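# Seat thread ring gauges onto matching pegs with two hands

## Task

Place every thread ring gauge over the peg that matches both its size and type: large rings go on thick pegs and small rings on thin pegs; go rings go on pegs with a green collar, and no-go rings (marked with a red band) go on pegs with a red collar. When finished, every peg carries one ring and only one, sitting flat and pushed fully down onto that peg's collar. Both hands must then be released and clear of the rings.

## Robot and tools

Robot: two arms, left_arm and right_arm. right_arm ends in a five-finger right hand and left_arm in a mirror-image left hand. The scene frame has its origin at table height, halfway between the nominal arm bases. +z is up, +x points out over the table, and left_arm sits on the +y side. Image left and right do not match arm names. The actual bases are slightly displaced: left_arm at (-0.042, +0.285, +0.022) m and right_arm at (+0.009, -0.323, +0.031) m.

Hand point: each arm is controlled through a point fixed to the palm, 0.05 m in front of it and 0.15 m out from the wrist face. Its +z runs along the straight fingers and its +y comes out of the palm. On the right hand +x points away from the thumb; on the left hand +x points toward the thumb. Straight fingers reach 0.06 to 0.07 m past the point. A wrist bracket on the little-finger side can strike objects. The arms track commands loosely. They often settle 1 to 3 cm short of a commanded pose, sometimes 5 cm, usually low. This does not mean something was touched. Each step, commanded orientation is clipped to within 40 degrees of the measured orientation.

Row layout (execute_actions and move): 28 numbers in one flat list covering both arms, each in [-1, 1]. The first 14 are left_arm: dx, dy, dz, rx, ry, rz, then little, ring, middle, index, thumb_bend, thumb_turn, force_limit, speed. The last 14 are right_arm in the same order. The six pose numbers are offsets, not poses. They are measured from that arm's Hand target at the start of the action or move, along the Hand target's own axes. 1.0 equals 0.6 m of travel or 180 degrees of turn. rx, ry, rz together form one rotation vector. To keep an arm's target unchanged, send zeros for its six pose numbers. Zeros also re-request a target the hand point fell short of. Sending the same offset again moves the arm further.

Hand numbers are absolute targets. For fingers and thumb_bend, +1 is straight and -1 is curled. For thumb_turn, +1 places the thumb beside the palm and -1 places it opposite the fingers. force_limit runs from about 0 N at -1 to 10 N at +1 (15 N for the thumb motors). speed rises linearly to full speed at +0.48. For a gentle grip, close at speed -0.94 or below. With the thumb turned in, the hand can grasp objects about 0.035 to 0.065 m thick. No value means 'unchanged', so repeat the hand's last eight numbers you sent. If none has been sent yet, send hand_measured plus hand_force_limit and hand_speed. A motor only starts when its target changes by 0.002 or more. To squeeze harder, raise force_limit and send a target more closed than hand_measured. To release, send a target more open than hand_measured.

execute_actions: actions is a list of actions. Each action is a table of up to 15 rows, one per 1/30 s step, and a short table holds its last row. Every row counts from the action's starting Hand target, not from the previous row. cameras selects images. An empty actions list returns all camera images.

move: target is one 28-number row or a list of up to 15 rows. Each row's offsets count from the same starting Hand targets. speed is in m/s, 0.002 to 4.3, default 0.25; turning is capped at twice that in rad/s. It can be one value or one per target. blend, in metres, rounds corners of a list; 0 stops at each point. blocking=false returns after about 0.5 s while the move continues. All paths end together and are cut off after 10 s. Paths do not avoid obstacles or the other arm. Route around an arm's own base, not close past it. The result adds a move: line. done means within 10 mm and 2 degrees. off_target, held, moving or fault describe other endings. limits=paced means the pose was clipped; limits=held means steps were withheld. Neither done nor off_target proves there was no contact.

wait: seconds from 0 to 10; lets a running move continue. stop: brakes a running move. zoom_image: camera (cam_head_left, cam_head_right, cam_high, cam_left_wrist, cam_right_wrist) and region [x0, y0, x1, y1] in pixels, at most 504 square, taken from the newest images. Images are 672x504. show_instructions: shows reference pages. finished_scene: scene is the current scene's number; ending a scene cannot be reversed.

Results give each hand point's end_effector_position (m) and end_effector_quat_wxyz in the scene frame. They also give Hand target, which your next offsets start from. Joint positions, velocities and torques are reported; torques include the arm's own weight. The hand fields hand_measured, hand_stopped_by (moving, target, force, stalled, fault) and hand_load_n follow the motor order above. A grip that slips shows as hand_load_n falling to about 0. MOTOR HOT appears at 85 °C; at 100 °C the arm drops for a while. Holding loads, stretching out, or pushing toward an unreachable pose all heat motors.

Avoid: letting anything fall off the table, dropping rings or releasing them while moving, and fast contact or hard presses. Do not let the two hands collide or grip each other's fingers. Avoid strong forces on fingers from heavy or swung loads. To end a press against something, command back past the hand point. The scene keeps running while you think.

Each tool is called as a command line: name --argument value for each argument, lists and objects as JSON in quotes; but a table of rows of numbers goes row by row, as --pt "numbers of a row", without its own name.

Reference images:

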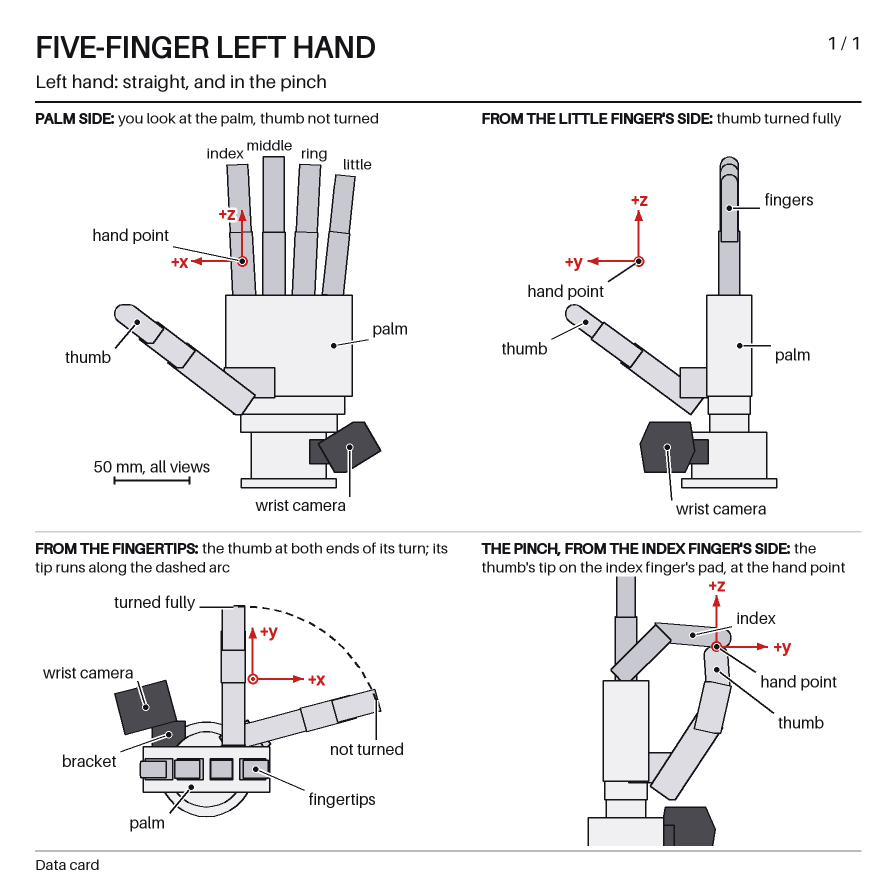

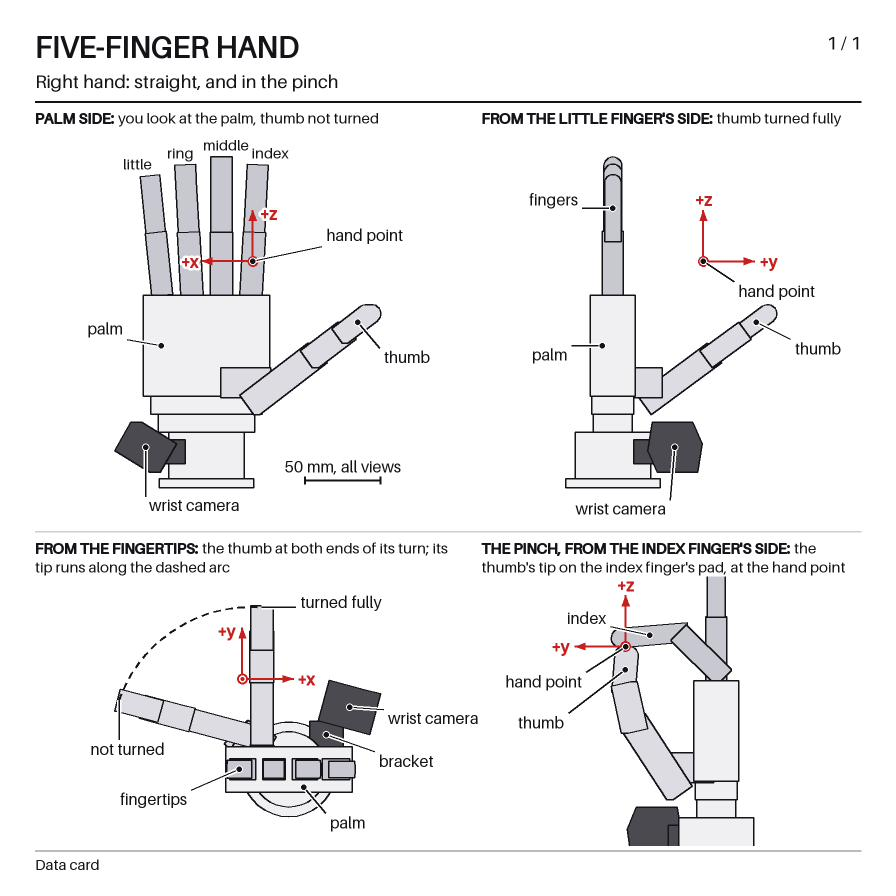

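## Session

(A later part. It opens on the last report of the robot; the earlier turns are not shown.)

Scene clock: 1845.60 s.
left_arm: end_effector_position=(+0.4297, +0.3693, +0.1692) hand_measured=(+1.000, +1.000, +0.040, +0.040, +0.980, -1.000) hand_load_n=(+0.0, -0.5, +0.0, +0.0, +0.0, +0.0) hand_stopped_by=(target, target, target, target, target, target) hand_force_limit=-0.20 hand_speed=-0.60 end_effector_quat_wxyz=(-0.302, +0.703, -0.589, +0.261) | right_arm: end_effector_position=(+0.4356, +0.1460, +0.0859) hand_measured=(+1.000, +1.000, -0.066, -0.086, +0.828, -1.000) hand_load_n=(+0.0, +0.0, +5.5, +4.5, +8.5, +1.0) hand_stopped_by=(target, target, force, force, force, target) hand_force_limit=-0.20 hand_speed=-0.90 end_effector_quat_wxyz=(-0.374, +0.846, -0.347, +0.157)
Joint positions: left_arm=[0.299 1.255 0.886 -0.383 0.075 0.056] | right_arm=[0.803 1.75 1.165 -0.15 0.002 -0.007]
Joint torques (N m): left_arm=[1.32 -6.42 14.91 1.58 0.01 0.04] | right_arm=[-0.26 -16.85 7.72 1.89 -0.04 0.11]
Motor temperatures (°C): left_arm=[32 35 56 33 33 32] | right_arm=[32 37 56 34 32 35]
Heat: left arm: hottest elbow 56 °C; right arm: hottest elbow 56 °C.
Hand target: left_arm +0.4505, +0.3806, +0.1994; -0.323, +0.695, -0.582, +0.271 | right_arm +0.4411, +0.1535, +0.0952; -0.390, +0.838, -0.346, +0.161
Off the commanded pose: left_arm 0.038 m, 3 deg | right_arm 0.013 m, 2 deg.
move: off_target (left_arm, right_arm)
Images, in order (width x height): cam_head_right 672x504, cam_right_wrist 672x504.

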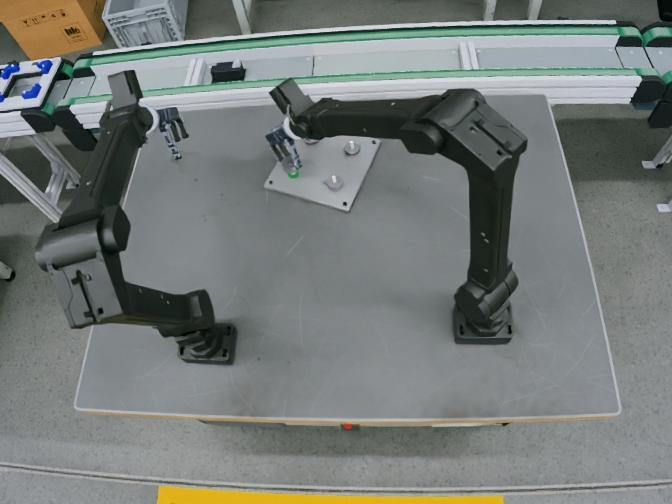

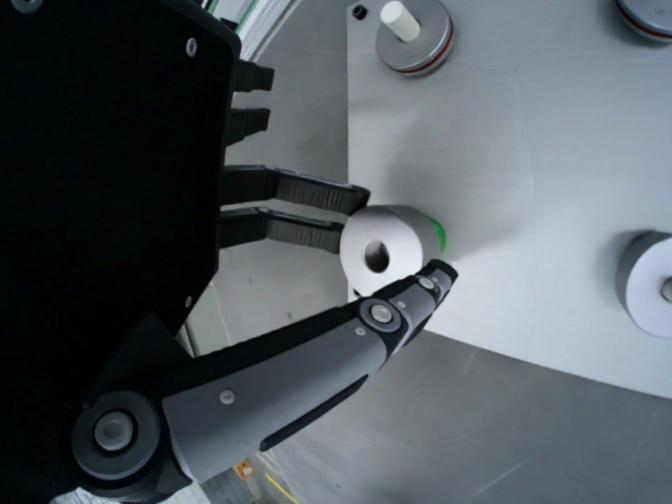

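move --pt "0 0 0 0 0 0 1 1 0.04 0.04 0.98 -1 -0.2 -0.6 0 0.0077 0.0064 0 0 0 1 1 -0.2 -0.3 0.7 -1 -0.2 -0.9" --speed 0.03 --cameras '["cam_head_right"]'

zoom_image --camera "cam_head_right" --region '[279, 150, 303, 174]'

Scene clock: 1854.27 s.
left_arm: end_effector_position=(+0.4297, +0.3693, +0.1692) hand_measured=(+1.000, +1.000, +0.040, +0.040, +0.980, -1.000) hand_load_n=(+0.0, +0.0, +0.5, +0.0, +0.0, +0.0) hand_stopped_by=(target, target, target, target, target, target) hand_force_limit=-0.20 hand_speed=-0.60 end_effector_quat_wxyz=(-0.302, +0.703, -0.589, +0.261) | right_arm: end_effector_position=(+0.4356, +0.1459, +0.0846) hand_measured=(+1.000, +1.000, -0.066, -0.086, +0.828, -1.000) hand_load_n=(+0.0, +0.0, +5.5, +4.0, +8.5, +1.0) hand_stopped_by=(target, target, force, force, force, target) hand_force_limit=-0.20 hand_speed=-0.90 end_effector_quat_wxyz=(-0.376, +0.844, -0.347, +0.159)
Joint positions: left_arm=[0.299 1.255 0.886 -0.383 0.075 0.056] | right_arm=[0.803 1.75 1.157 -0.137 0.002 -0.007]
Joint torques (N m): left_arm=[1.67 -6.65 14.97 1.59 0.01 0.06] | right_arm=[-0.21 -16.21 7.82 2.03 -0.04 0.11]
Motor temperatures (°C): left_arm=[32 35 56 33 33 32] | right_arm=[32 37 56 34 32 35]
Heat: left arm: hottest elbow 56 °C; right arm: hottest elbow 56 °C.
Hand target: left_arm +0.4505, +0.3806, +0.1994; -0.323, +0.695, -0.582, +0.271 | right_arm +0.4411, +0.1535, +0.0892; -0.390, +0.838, -0.346, +0.161
Off the commanded pose: left_arm 0.038 m, 3 deg | right_arm 0.010 m, 2 deg.
move: off_target (left_arm)
Images, in order (width x height): cam_head_right 672x504.

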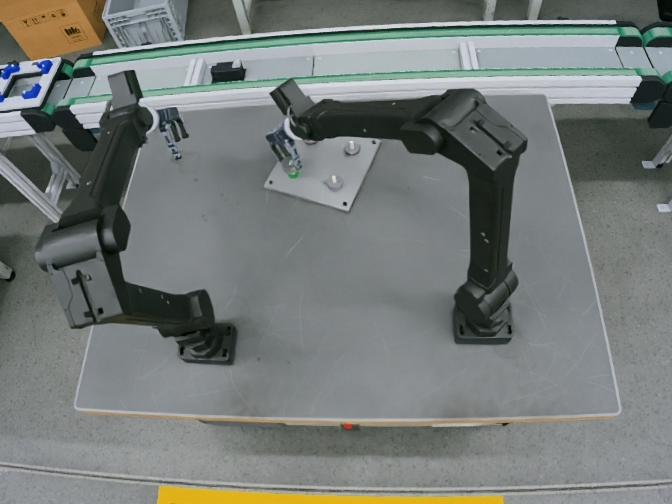

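Scaled by 21.000 from the camera's 672x504 image, which has a finer 960x720 frame.

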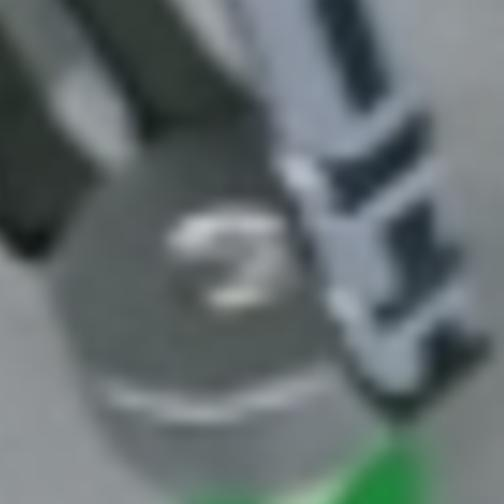

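move --pt "0 0 0 0 0 0 1 1 0.04 0.04 0.98 -1 -0.2 -0.6 0 0.0102 0.0086 0 0 0 1 1 -0.2 -0.3 0.7 -1 -0.2 -0.9" --speed 0.03 --cameras '["cam_head_right", "cam_right_wrist"]'

zoom_image --camera "cam_head_right" --region '[279, 150, 303, 174]'

zoom_image --camera "cam_right_wrist" --region '[330, 190, 460, 290]'

Scene clock: 1859.90 s.
left_arm: end_effector_position=(+0.4297, +0.3693, +0.1692) hand_measured=(+1.000, +1.000, +0.040, +0.040, +0.980, -1.000) hand_load_n=(+0.0, +0.0, +0.0, +0.0, +0.0, +0.0) hand_stopped_by=(target, target, target, target, target, target) hand_force_limit=-0.20 hand_speed=-0.60 end_effector_quat_wxyz=(-0.302, +0.703, -0.589, +0.261) | right_arm: end_effector_position=(+0.4357, +0.1460, +0.0767) hand_measured=(+1.000, +1.000, -0.066, -0.086, +0.828, -1.000) hand_load_n=(+0.0, +0.0, +5.5, +4.0, +8.5, +0.5) hand_stopped_by=(target, target, force, force, force, target) hand_force_limit=-0.20 hand_speed=-0.90 end_effector_quat_wxyz=(-0.377, +0.844, -0.347, +0.159)
Joint positions: left_arm=[0.299 1.255 0.886 -0.383 0.075 0.056] | right_arm=[0.803 1.762 1.15 -0.116 0.002 -0.007]
Joint torques (N m): left_arm=[1.26 -6.71 14.93 1.57 0.01 0.05] | right_arm=[-0.26 -16.26 7.71 1.94 -0.04 0.11]
Motor temperatures (°C): left_arm=[32 35 56 33 33 32] | right_arm=[32 38 55 34 32 35]
Heat: left arm: hottest elbow 56 °C; right arm: hottest elbow 55 °C.
Hand target: left_arm +0.4505, +0.3806, +0.1994; -0.323, +0.695, -0.582, +0.271 | right_arm +0.4411, +0.1535, +0.0814; -0.390, +0.838, -0.346, +0.161
Off the commanded pose: left_arm 0.038 m, 3 deg | right_arm 0.010 m, 2 deg.
move: off_target (left_arm)
Images, in order (width x height): cam_head_right 672x504, cam_right_wrist 672x504.

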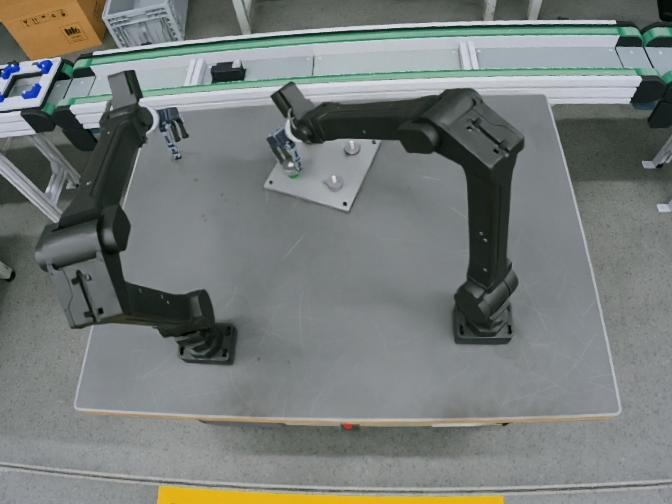

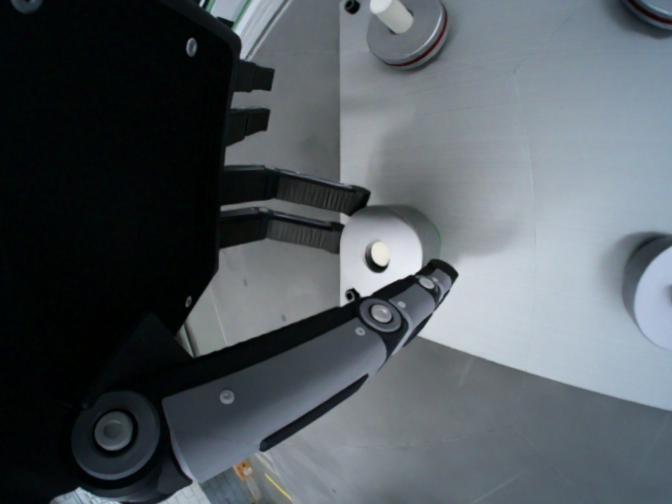

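Scaled by 21.000 from the camera's 672x504 image, which has a finer 960x720 frame.

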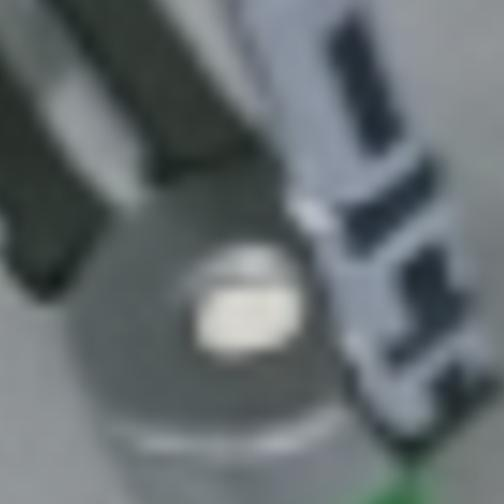

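Scaled by 3.877 from the camera's 672x504 image, which has a finer 960x720 frame.

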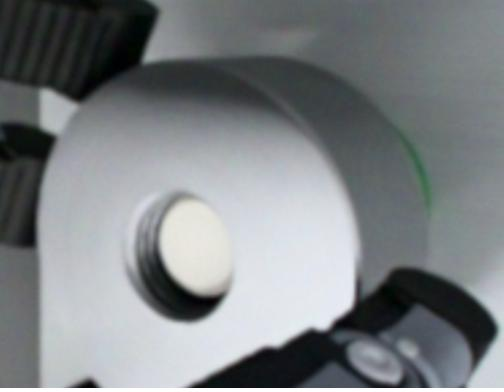

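move --pt "0 0 0 0 0 0 1 1 0.04 0.04 0.98 -1 -0.2 -0.6 0 0.0153 0.0129 0 0 0 1 1 -0.2 -0.3 0.7 -1 -0.2 -0.9" --speed 0.03 --cameras '["cam_head_right", "cam_right_wrist"]'

zoom_image --camera "cam_head_right" --region '[279, 155, 303, 179]'

zoom_image --camera "cam_right_wrist" --region '[330, 190, 460, 290]'

Scene clock: 1864.53 s.
left_arm: end_effector_position=(+0.4297, +0.3693, +0.1692) hand_measured=(+1.000, +1.000, +0.040, +0.040, +0.980, -1.000) hand_load_n=(+0.0, +0.0, +0.0, +0.0, +0.0, +0.0) hand_stopped_by=(target, target, target, target, target, target) hand_force_limit=-0.20 hand_speed=-0.60 end_effector_quat_wxyz=(-0.302, +0.703, -0.589, +0.261) | right_arm: end_effector_position=(+0.4358, +0.1462, +0.0647) hand_measured=(+1.000, +1.000, -0.066, -0.086, +0.828, -1.000) hand_load_n=(+0.0, +0.0, +5.5, +4.0, +8.0, +0.5) hand_stopped_by=(target, target, force, force, force, target) hand_force_limit=-0.20 hand_speed=-0.90 end_effector_quat_wxyz=(-0.377, +0.844, -0.347, +0.159)
Joint positions: left_arm=[0.299 1.255 0.886 -0.383 0.075 0.056] | right_arm=[0.803 1.782 1.139 -0.086 0.002 -0.007]
Joint torques (N m): left_arm=[1.44 -6.48 14.94 1.63 -0.01 0.05] | right_arm=[-0.26 -16.38 7.53 1.96 -0.04 0.11]
Motor temperatures (°C): left_arm=[32 35 56 33 33 32] | right_arm=[32 37 55 34 32 35]
Heat: left arm: hottest elbow 56 °C; right arm: hottest elbow 55 °C.
Hand target: left_arm +0.4505, +0.3806, +0.1994; -0.323, +0.695, -0.582, +0.271 | right_arm +0.4411, +0.1536, +0.0693; -0.390, +0.838, -0.346, +0.161
Off the commanded pose: left_arm 0.038 m, 3 deg | right_arm 0.010 m, 2 deg.
move: off_target (left_arm)
Images, in order (width x height): cam_head_right 672x504, cam_right_wrist 672x504.

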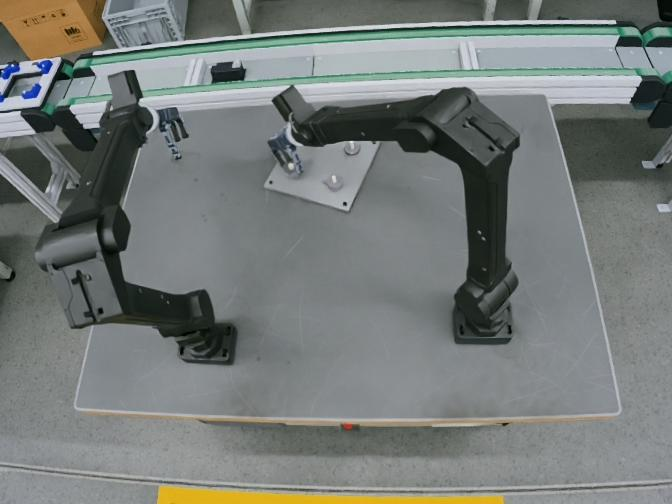

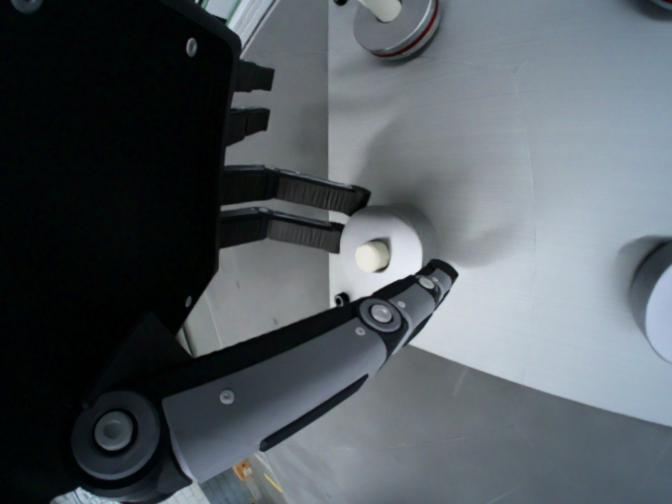

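Scaled by 21.000 from the camera's 672x504 image, which has a finer 960x720 frame.

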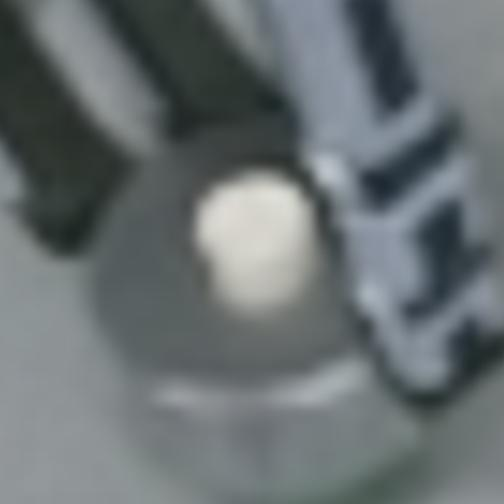

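Scaled by 3.877 from the camera's 672x504 image, which has a finer 960x720 frame.

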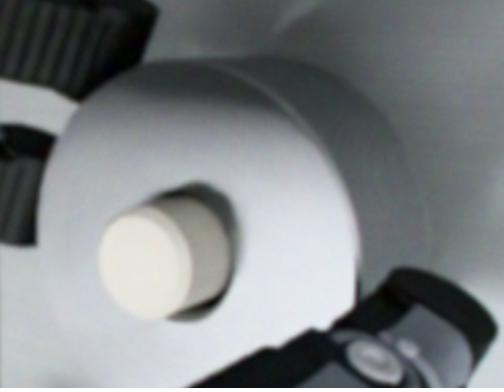

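move --pt "0 0 0 0 0 0 1 1 0.04 0.04 0.98 -1 -0.2 -0.6 0 0.0153 0.0129 0 0 0 1 1 -0.2 -0.3 0.7 -1 -0.2 -0.9" --speed 0.03 --cameras '["cam_head_right"]'

zoom_image --camera "cam_head_right" --region '[279, 155, 303, 179]'

Scene clock: 1868.70 s.
left_arm: end_effector_position=(+0.4297, +0.3693, +0.1692) hand_measured=(+1.000, +1.000, +0.040, +0.040, +0.980, -1.000) hand_load_n=(+0.0, +0.0, +0.0, +0.0, +0.0, +0.0) hand_stopped_by=(target, target, target, target, target, target) hand_force_limit=-0.20 hand_speed=-0.60 end_effector_quat_wxyz=(-0.302, +0.703, -0.589, +0.261) | right_arm: end_effector_position=(+0.4365, +0.1465, +0.0602) hand_measured=(+1.000, +1.000, -0.066, -0.086, +0.828, -1.000) hand_load_n=(+0.0, +0.0, +4.0, +2.0, +10.0, +0.0) hand_stopped_by=(target, target, force, force, force, target) hand_force_limit=-0.20 hand_speed=-0.90 end_effector_quat_wxyz=(-0.380, +0.843, -0.346, +0.160)
Joint positions: left_arm=[0.299 1.255 0.886 -0.383 0.075 0.056] | right_arm=[0.803 1.789 1.13 -0.062 0.002 -0.007]
Joint torques (N m): left_arm=[1.49 -6.65 14.89 1.62 -0.01 0.05] | right_arm=[-0.21 -15.33 7.36 2.21 -0.04 0.11]
Motor temperatures (°C): left_arm=[32 35 56 33 33 32] | right_arm=[32 37 55 34 32 35]
Heat: left arm: hottest elbow 56 °C; right arm: hottest elbow 55 °C.
Hand target: left_arm +0.4505, +0.3806, +0.1994; -0.323, +0.695, -0.582, +0.271 | right_arm +0.4413, +0.1535, +0.0574; -0.390, +0.838, -0.347, +0.161
Off the commanded pose: left_arm 0.038 m, 3 deg | right_arm 0.009 m, 1 deg.
move: off_target (left_arm)
Images, in order (width x height): cam_head_right 672x504.

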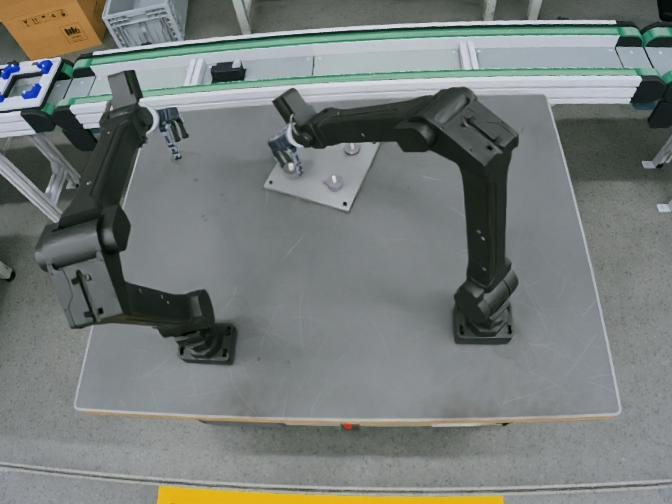

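Scaled by 21.000 from the camera's 672x504 image, which has a finer 960x720 frame.

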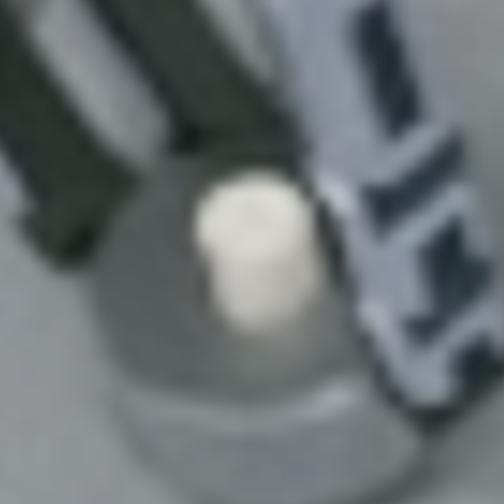

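move --pt "0 0 0 0 0 0 1 1 0.04 0.04 0.98 -1 -0.2 -0.6 0 0.0077 0.0064 0 0 0 1 1 -0.2 -0.3 0.7 -1 -0.2 -0.9" --speed 0.03 --cameras '["cam_head_right", "cam_right_wrist"]'

zoom_image --camera "cam_head_right" --region '[279, 155, 303, 179]'

zoom_image --camera "cam_right_wrist" --region '[330, 190, 460, 290]'

Scene clock: 1876.80 s.
left_arm: end_effector_position=(+0.4297, +0.3693, +0.1692) hand_measured=(+1.000, +1.000, +0.040, +0.040, +0.980, -1.000) hand_load_n=(+0.0, +0.0, +0.0, +0.0, +0.0, +0.0) hand_stopped_by=(target, target, target, target, target, target) hand_force_limit=-0.20 hand_speed=-0.60 end_effector_quat_wxyz=(-0.302, +0.703, -0.589, +0.261) | right_arm: end_effector_position=(+0.4366, +0.1466, +0.0597) hand_measured=(+1.000, +1.000, -0.066, -0.086, +0.828, -1.000) hand_load_n=(+0.0, +0.0, +3.0, +1.0, +11.0, -0.5) hand_stopped_by=(target, target, force, force, force, target) hand_force_limit=-0.20 hand_speed=-0.90 end_effector_quat_wxyz=(-0.382, +0.842, -0.346, +0.161)
Joint positions: left_arm=[0.299 1.255 0.886 -0.383 0.075 0.056] | right_arm=[0.803 1.789 1.126 -0.052 0.002 -0.007]
Joint torques (N m): left_arm=[1.49 -6.53 15.01 1.51 -0.02 0.05] | right_arm=[-0.26 -14.56 7.32 2.37 -0.04 0.11]
Motor temperatures (°C): left_arm=[32 35 56 33 33 32] | right_arm=[32 37 55 34 32 35]
Heat: left arm: hottest elbow 56 °C; right arm: hottest elbow 55 °C.
Hand target: left_arm +0.4505, +0.3806, +0.1994; -0.323, +0.695, -0.582, +0.271 | right_arm +0.4412, +0.1535, +0.0514; -0.390, +0.838, -0.346, +0.161
Off the commanded pose: left_arm 0.038 m, 3 deg | right_arm 0.012 m, 1 deg.
move: off_target (left_arm, right_arm)
Images, in order (width x height): cam_head_right 672x504, cam_right_wrist 672x504.

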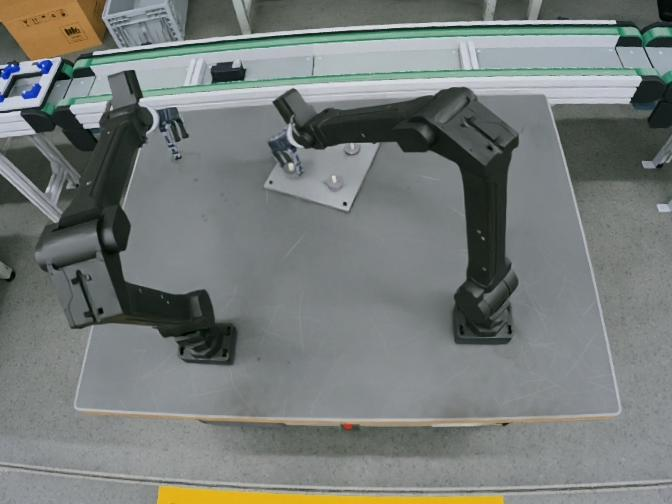

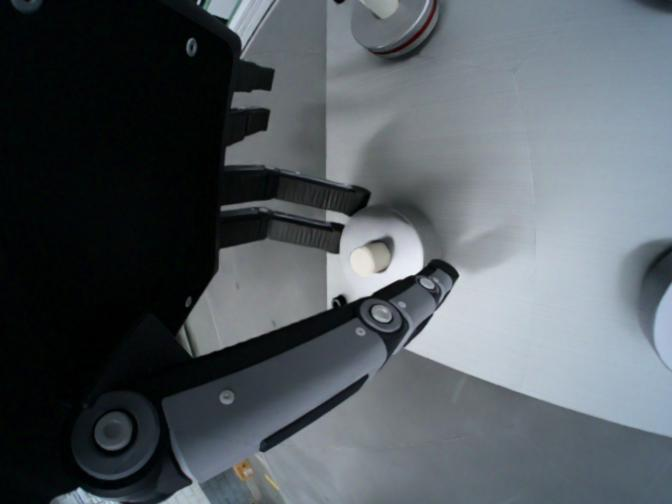

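Scaled by 21.000 from the camera's 672x504 image, which has a finer 960x720 frame.

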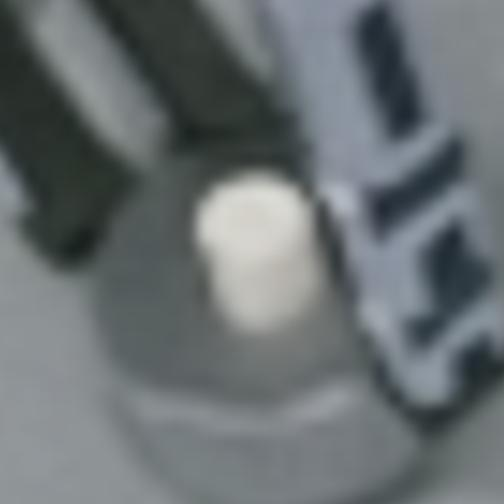

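Scaled by 3.877 from the camera's 672x504 image, which has a finer 960x720 frame.

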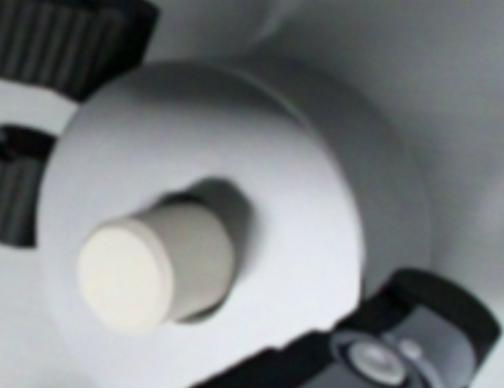

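move --pt "0 0 0 0 0 0 1 1 0.04 0.04 0.98 -1 -0.2 -0.6 0 -0.0166 -0.0139 0 0 0 1 1 -0.2 -0.3 0.7 -1 -0.2 -0.9" --pt "0 0 0 0 0 0 1 1 0.04 0.04 0.98 -1 -0.2 -0.6 0 -0.0166 -0.0139 0 0 0 1 1 0.04 0.04 0.98 -1 -0.2 -0.6" --speed 0.03 --cameras '["cam_head_right", "cam_right_wrist"]'

zoom_image --camera "cam_head_right" --region '[279, 155, 303, 179]'

zoom_image --camera "cam_right_wrist" --region '[330, 190, 460, 290]'

Scene clock: 1884.73 s.
left_arm: end_effector_position=(+0.4297, +0.3693, +0.1692) hand_measured=(+1.000, +1.000, +0.040, +0.040, +0.980, -1.000) hand_load_n=(+0.0, +0.0, +0.0, +0.0, +0.0, +0.0) hand_stopped_by=(target, target, target, target, target, target) hand_force_limit=-0.20 hand_speed=-0.60 end_effector_quat_wxyz=(-0.302, +0.703, -0.589, +0.261) | right_arm: end_effector_position=(+0.4362, +0.1466, +0.0593) hand_measured=(+1.000, +1.000, +0.040, +0.040, +0.980, -1.000) hand_load_n=(+0.5, +0.0, +0.0, +0.0, +0.0, +0.0) hand_stopped_by=(target, target, target, target, target, target) hand_force_limit=-0.20 hand_speed=-0.60 end_effector_quat_wxyz=(-0.382, +0.842, -0.345, +0.160)
Joint positions: left_arm=[0.299 1.255 0.886 -0.383 0.075 0.056] | right_arm=[0.803 1.789 1.125 -0.052 0.001 -0.007]
Joint torques (N m): left_arm=[1.44 -6.83 14.91 1.66 0 0.05] | right_arm=[-0.21 -16.56 8.16 1.26 0 0.11]
Motor temperatures (°C): left_arm=[32 35 57 33 33 32] | right_arm=[32 38 55 34 32 35]
Heat: left arm: hottest elbow 57 °C; right arm: hottest elbow 55 °C.
Hand target: left_arm +0.4505, +0.3806, +0.1994; -0.323, +0.695, -0.582, +0.271 | right_arm +0.4411, +0.1534, +0.0641; -0.390, +0.838, -0.347, +0.161
Off the commanded pose: left_arm 0.038 m, 3 deg | right_arm 0.010 m, 1 deg.
move: off_target (left_arm)
Images, in order (width x height): cam_head_right 672x504, cam_right_wrist 672x504.

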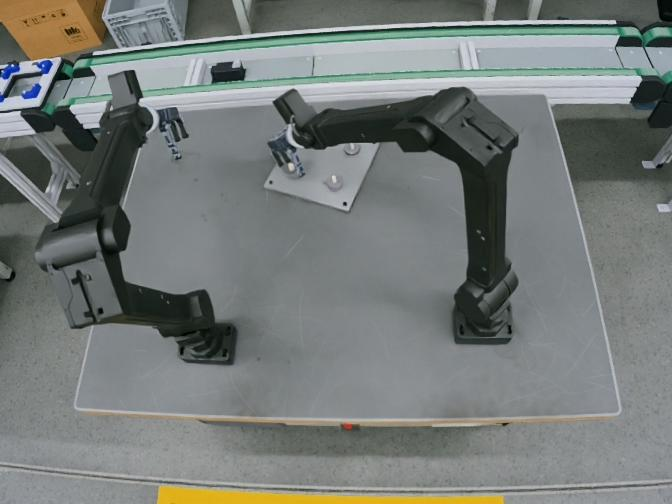

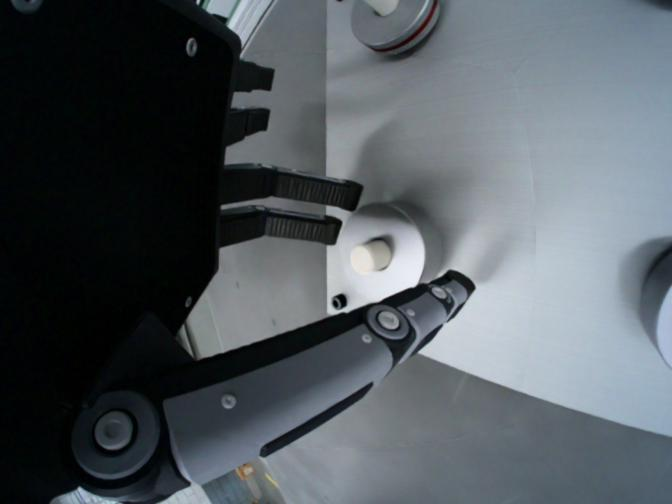

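Scaled by 21.000 from the camera's 672x504 image, which has a finer 960x720 frame.

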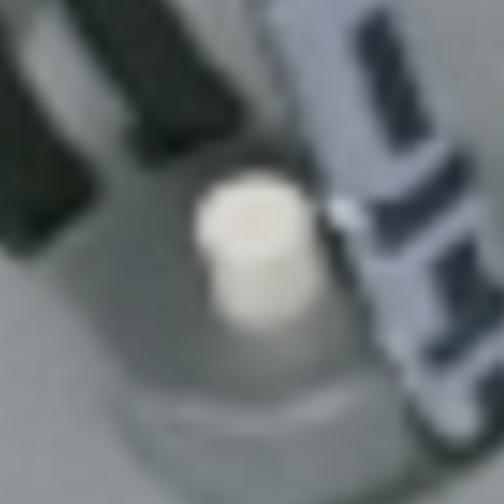

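Scaled by 3.877 from the camera's 672x504 image, which has a finer 960x720 frame.

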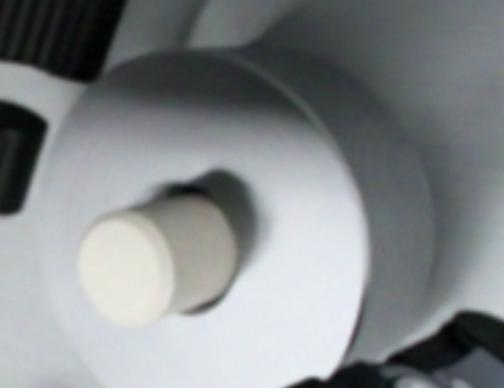

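move --pt "0 0 0 0 0 0 1 1 0.04 0.04 0.98 -1 -0.2 -0.6 0 -0.0484 -0.0332 0 0 0 1 1 0.04 0.04 0.98 -1 -0.2 -0.6" --pt "0 0 0 0 0 0 1 1 0.04 0.04 0.98 -1 -0.2 -0.6 0 -0.1865 -0.1148 0 0 0 1 1 0.04 0.04 0.98 -1 -0.2 -0.6" --speed '[0.05, 0.12]' --blend 0.02 --cameras '["cam_head_right", "cam_right_wrist"]'

zoom_image --camera "cam_head_right" --region '[279, 155, 303, 179]'

zoom_image --camera "cam_head_right" --region '[275, 125, 365, 195]'

Scene clock: 1893.43 s.
left_arm: end_effector_position=(+0.4297, +0.3693, +0.1692) hand_measured=(+1.000, +1.000, +0.040, +0.040, +0.980, -1.000) hand_load_n=(+0.0, +0.0, +0.0, +0.0, +0.0, +0.0) hand_stopped_by=(target, target, target, target, target, target) hand_force_limit=-0.20 hand_speed=-0.60 end_effector_quat_wxyz=(-0.302, +0.703, -0.589, +0.261) | right_arm: end_effector_position=(+0.4436, +0.1527, +0.1562) hand_measured=(+1.000, +1.000, +0.040, +0.040, +0.980, -1.000) hand_load_n=(+0.0, +0.0, +0.0, +0.0, +0.0, +0.5) hand_stopped_by=(target, target, target, target, target, target) hand_force_limit=-0.20 hand_speed=-0.60 end_effector_quat_wxyz=(-0.364, +0.850, -0.350, +0.153)
Joint positions: left_arm=[0.299 1.255 0.886 -0.383 0.075 0.056] | right_arm=[0.801 1.696 1.31 -0.374 0.001 -0.007]
Joint torques (N m): left_arm=[1.44 -6.59 14.86 1.58 -0.01 0.05] | right_arm=[-0.15 -18.32 12.14 0.64 0.01 0.11]
Motor temperatures (°C): left_arm=[32 35 57 33 33 32] | right_arm=[32 38 55 34 32 35]
Heat: left arm: hottest elbow 57 °C; right arm: hottest elbow 55 °C.
Hand target: left_arm +0.4505, +0.3806, +0.1994; -0.323, +0.695, -0.582, +0.271 | right_arm +0.4549, +0.1671, +0.1943; -0.390, +0.838, -0.347, +0.161
Off the commanded pose: left_arm 0.038 m, 3 deg | right_arm 0.042 m, 3 deg.
move: off_target (left_arm, right_arm); blend cut to 0.0176 m at target 1
Images, in order (width x height): cam_head_right 672x504, cam_right_wrist 672x504.

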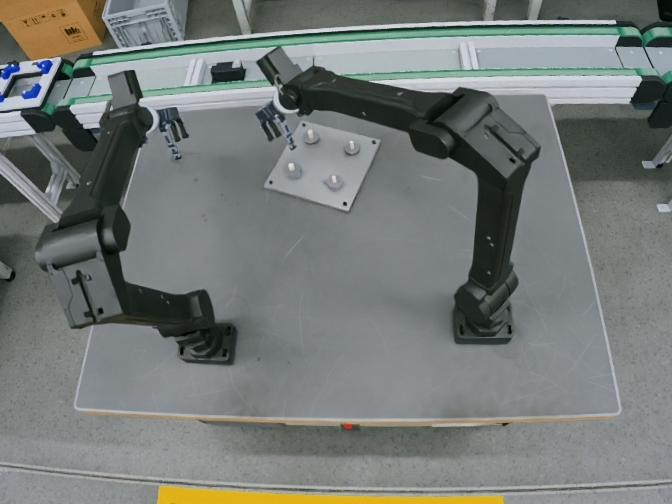

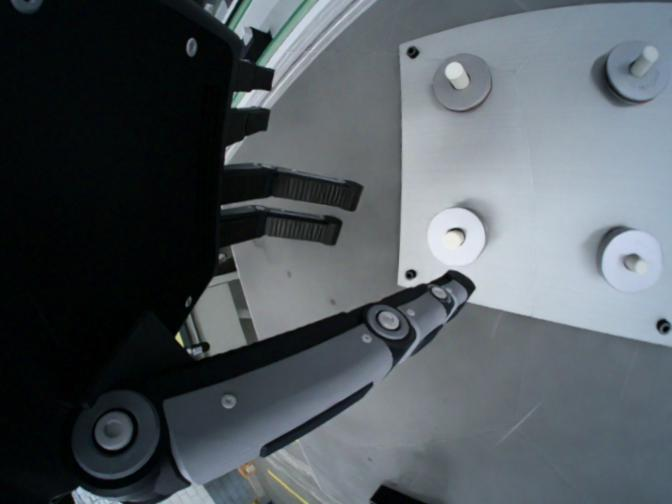

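Scaled by 21.000 from the camera's 672x504 image, which has a finer 960x720 frame.

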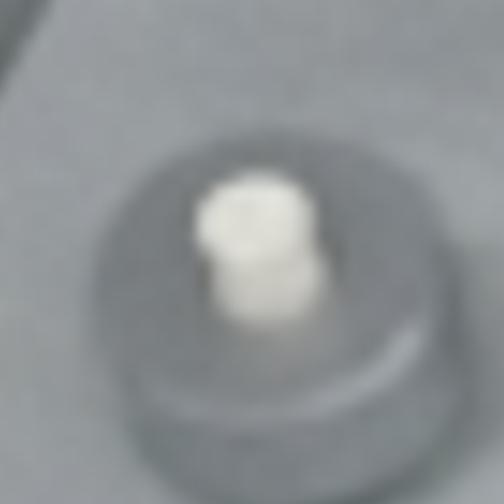

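Scaled by 5.600 from the camera's 672x504 image, which has a finer 960x720 frame.

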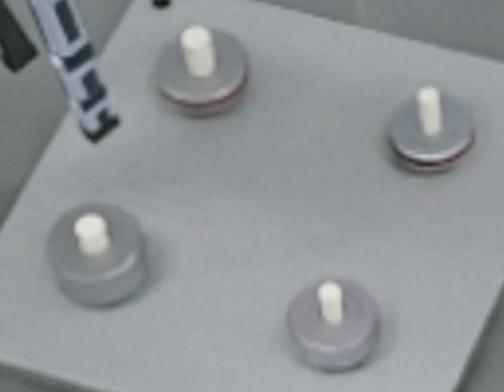

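zoom_image --camera "cam_right_wrist" --region '[410, 190, 510, 290]'

zoom_image --camera "cam_right_wrist" --region '[580, 210, 670, 300]'

Scaled by 5.040 from the camera's 672x504 image, which has a finer 960x720 frame.

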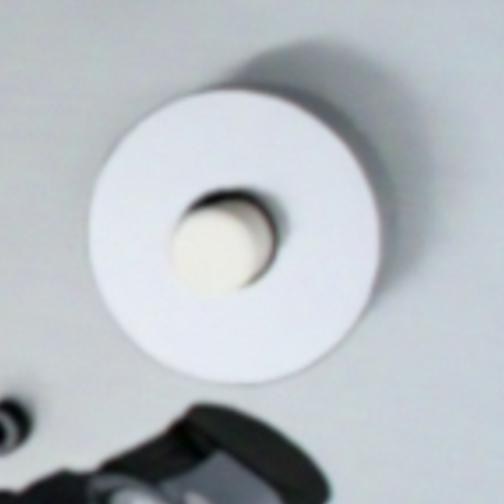

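Scaled by 5.600 from the camera's 672x504 image, which has a finer 960x720 frame.

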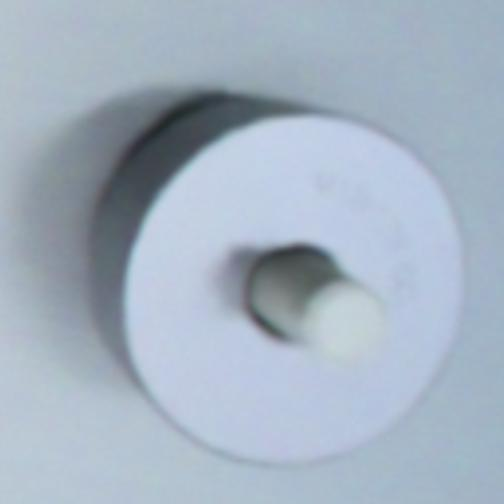

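move --pt "0 0 0 0 0 0 1 1 0.04 0.04 0.98 -1 -0.2 -0.6 0.62 0.2 -0.22 0 0.1915 0.1608 1 1 0.04 0.04 0.98 -1 -0.2 -0.6" --speed 0.2 --cameras '["cam_head_right", "cam_head_left", "cam_high", "cam_right_wrist", "cam_left_wrist"]'

Scene clock: 1905.03 s.
left_arm: end_effector_position=(+0.4297, +0.3693, +0.1692) hand_measured=(+1.000, +1.000, +0.040, +0.040, +0.980, -1.000) hand_load_n=(+0.0, +0.0, +0.0, +0.0, +0.0, +0.0) hand_stopped_by=(target, target, target, target, target, target) hand_force_limit=-0.20 hand_speed=-0.60 end_effector_quat_wxyz=(-0.302, +0.703, -0.589, +0.261) | right_arm: end_effector_position=(+0.5793, -0.2256, +0.1725) hand_measured=(+1.000, +1.000, +0.040, +0.040, +0.980, -1.000) hand_load_n=(+0.0, +0.0, +0.0, +0.0, +0.0, +0.0) hand_stopped_by=(target, target, target, target, target, target) hand_force_limit=-0.20 hand_speed=-0.60 end_effector_quat_wxyz=(-0.282, +0.652, -0.642, +0.289)
Joint positions: left_arm=[0.299 1.255 0.886 -0.383 0.075 0.056] | right_arm=[0.163 1.506 1.116 -0.357 0.111 0.082]
Joint torques (N m): left_arm=[1.49 -6.65 14.95 1.59 0 0.07] | right_arm=[-0.15 -13.92 9.68 1.66 0.12 0.16]
Motor temperatures (°C): left_arm=[32 35 57 33 33 32] | right_arm=[32 37 56 34 32 35]
Heat: left arm: hottest elbow 57 °C; right arm: hottest elbow 56 °C.
Hand target: left_arm +0.4505, +0.3806, +0.1994; -0.323, +0.695, -0.582, +0.271 | right_arm +0.5922, -0.2217, +0.1871; -0.299, +0.641, -0.641, +0.298
Off the commanded pose: left_arm 0.038 m, 3 deg | right_arm 0.020 m, 3 deg.
move: off_target (left_arm, right_arm)

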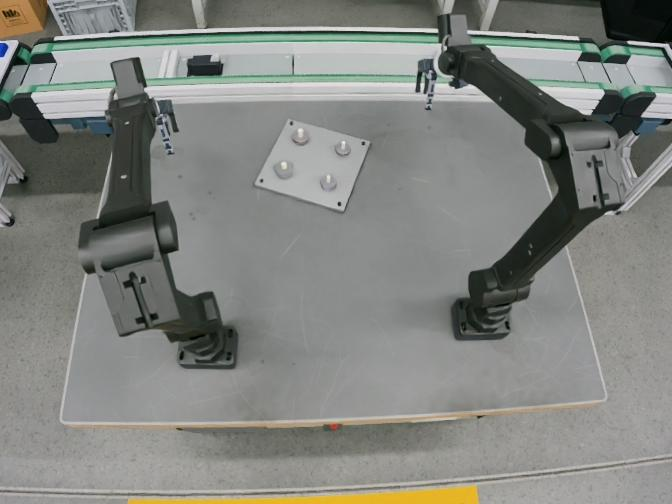

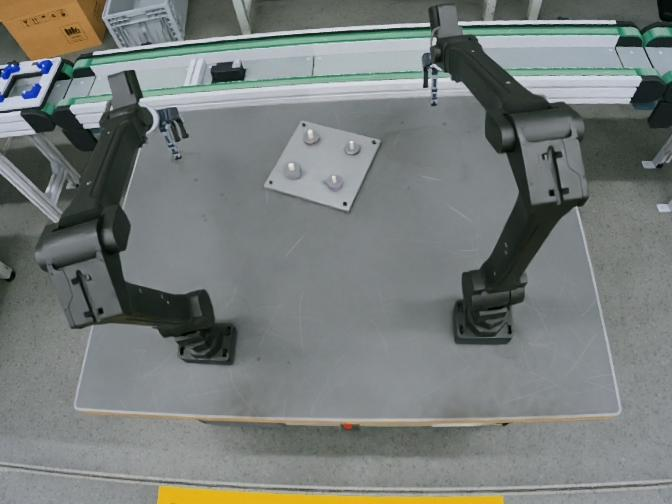

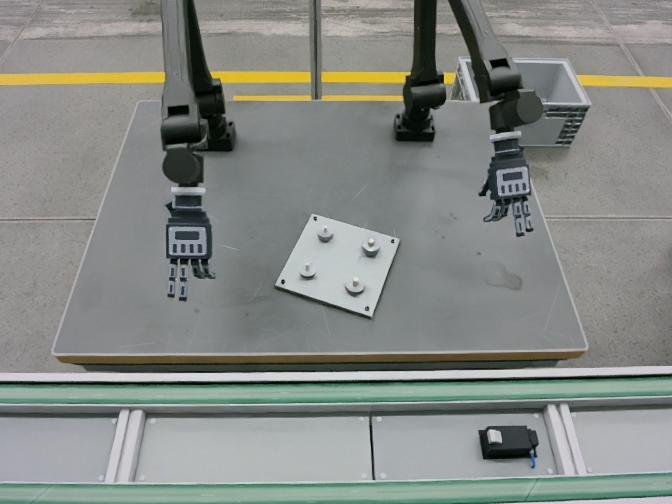

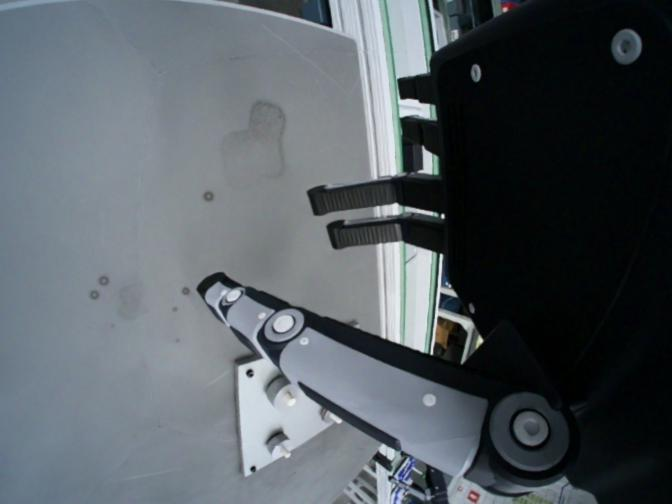

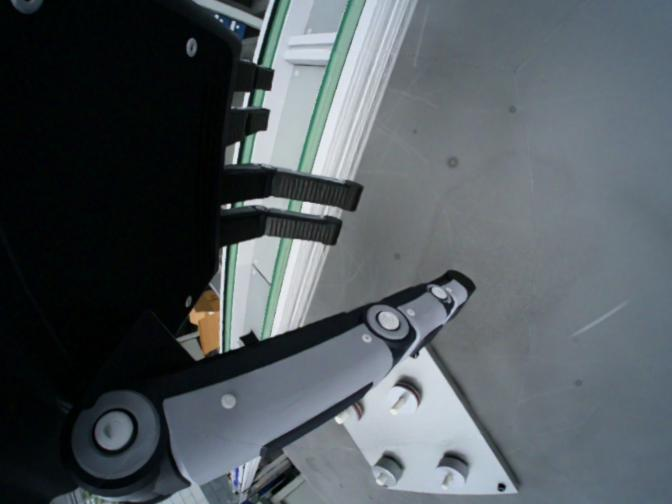

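zoom_image --camera "cam_high" --region '[280, 210, 400, 310]'

zoom_image --camera "cam_high" --region '[354, 230, 390, 266]'

zoom_image --camera "cam_right_wrist" --region '[330, 370, 500, 500]'

zoom_image --camera "cam_left_wrist" --region '[230, 360, 350, 480]'

zoom_image --camera "cam_head_left" --region '[250, 120, 370, 210]'

Scaled by 4.200 from the camera's 672x504 image, which has a finer 960x720 frame.

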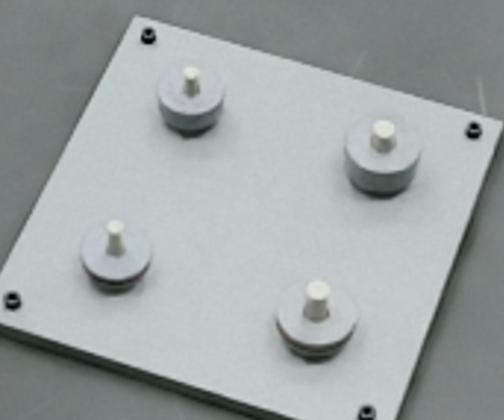

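Scaled by 14.000 from the camera's 672x504 image, which has a finer 960x720 frame.

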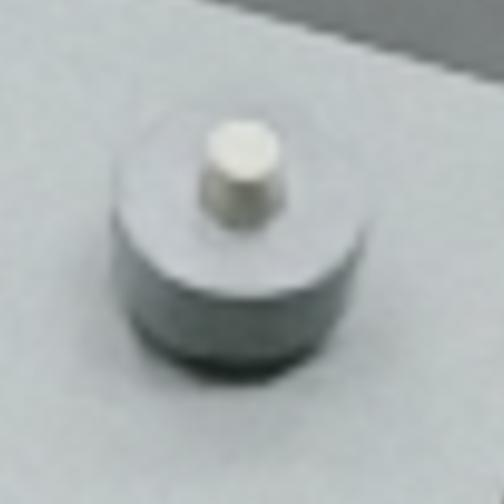

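Scaled by 2.965 from the camera's 672x504 image, which has a finer 960x720 frame.

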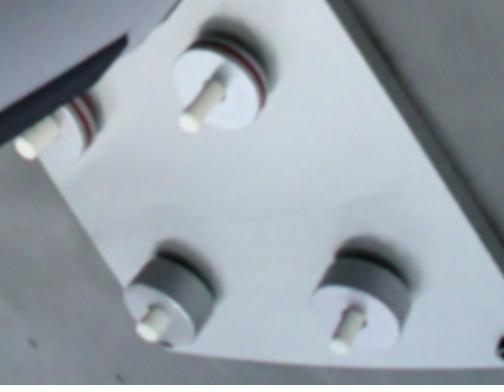

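Scaled by 4.200 from the camera's 672x504 image, which has a finer 960x720 frame.

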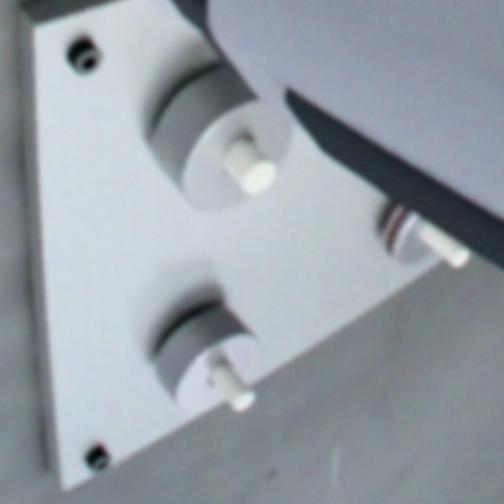

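Scaled by 4.200 from the camera's 672x504 image, which has a finer 960x720 frame.

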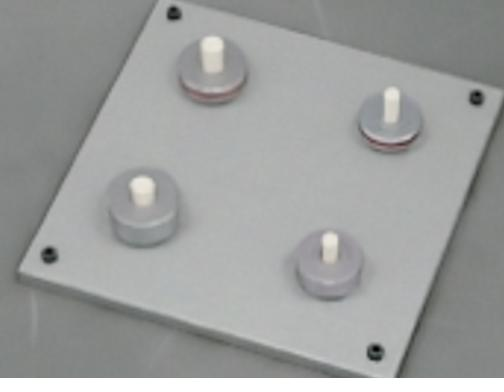

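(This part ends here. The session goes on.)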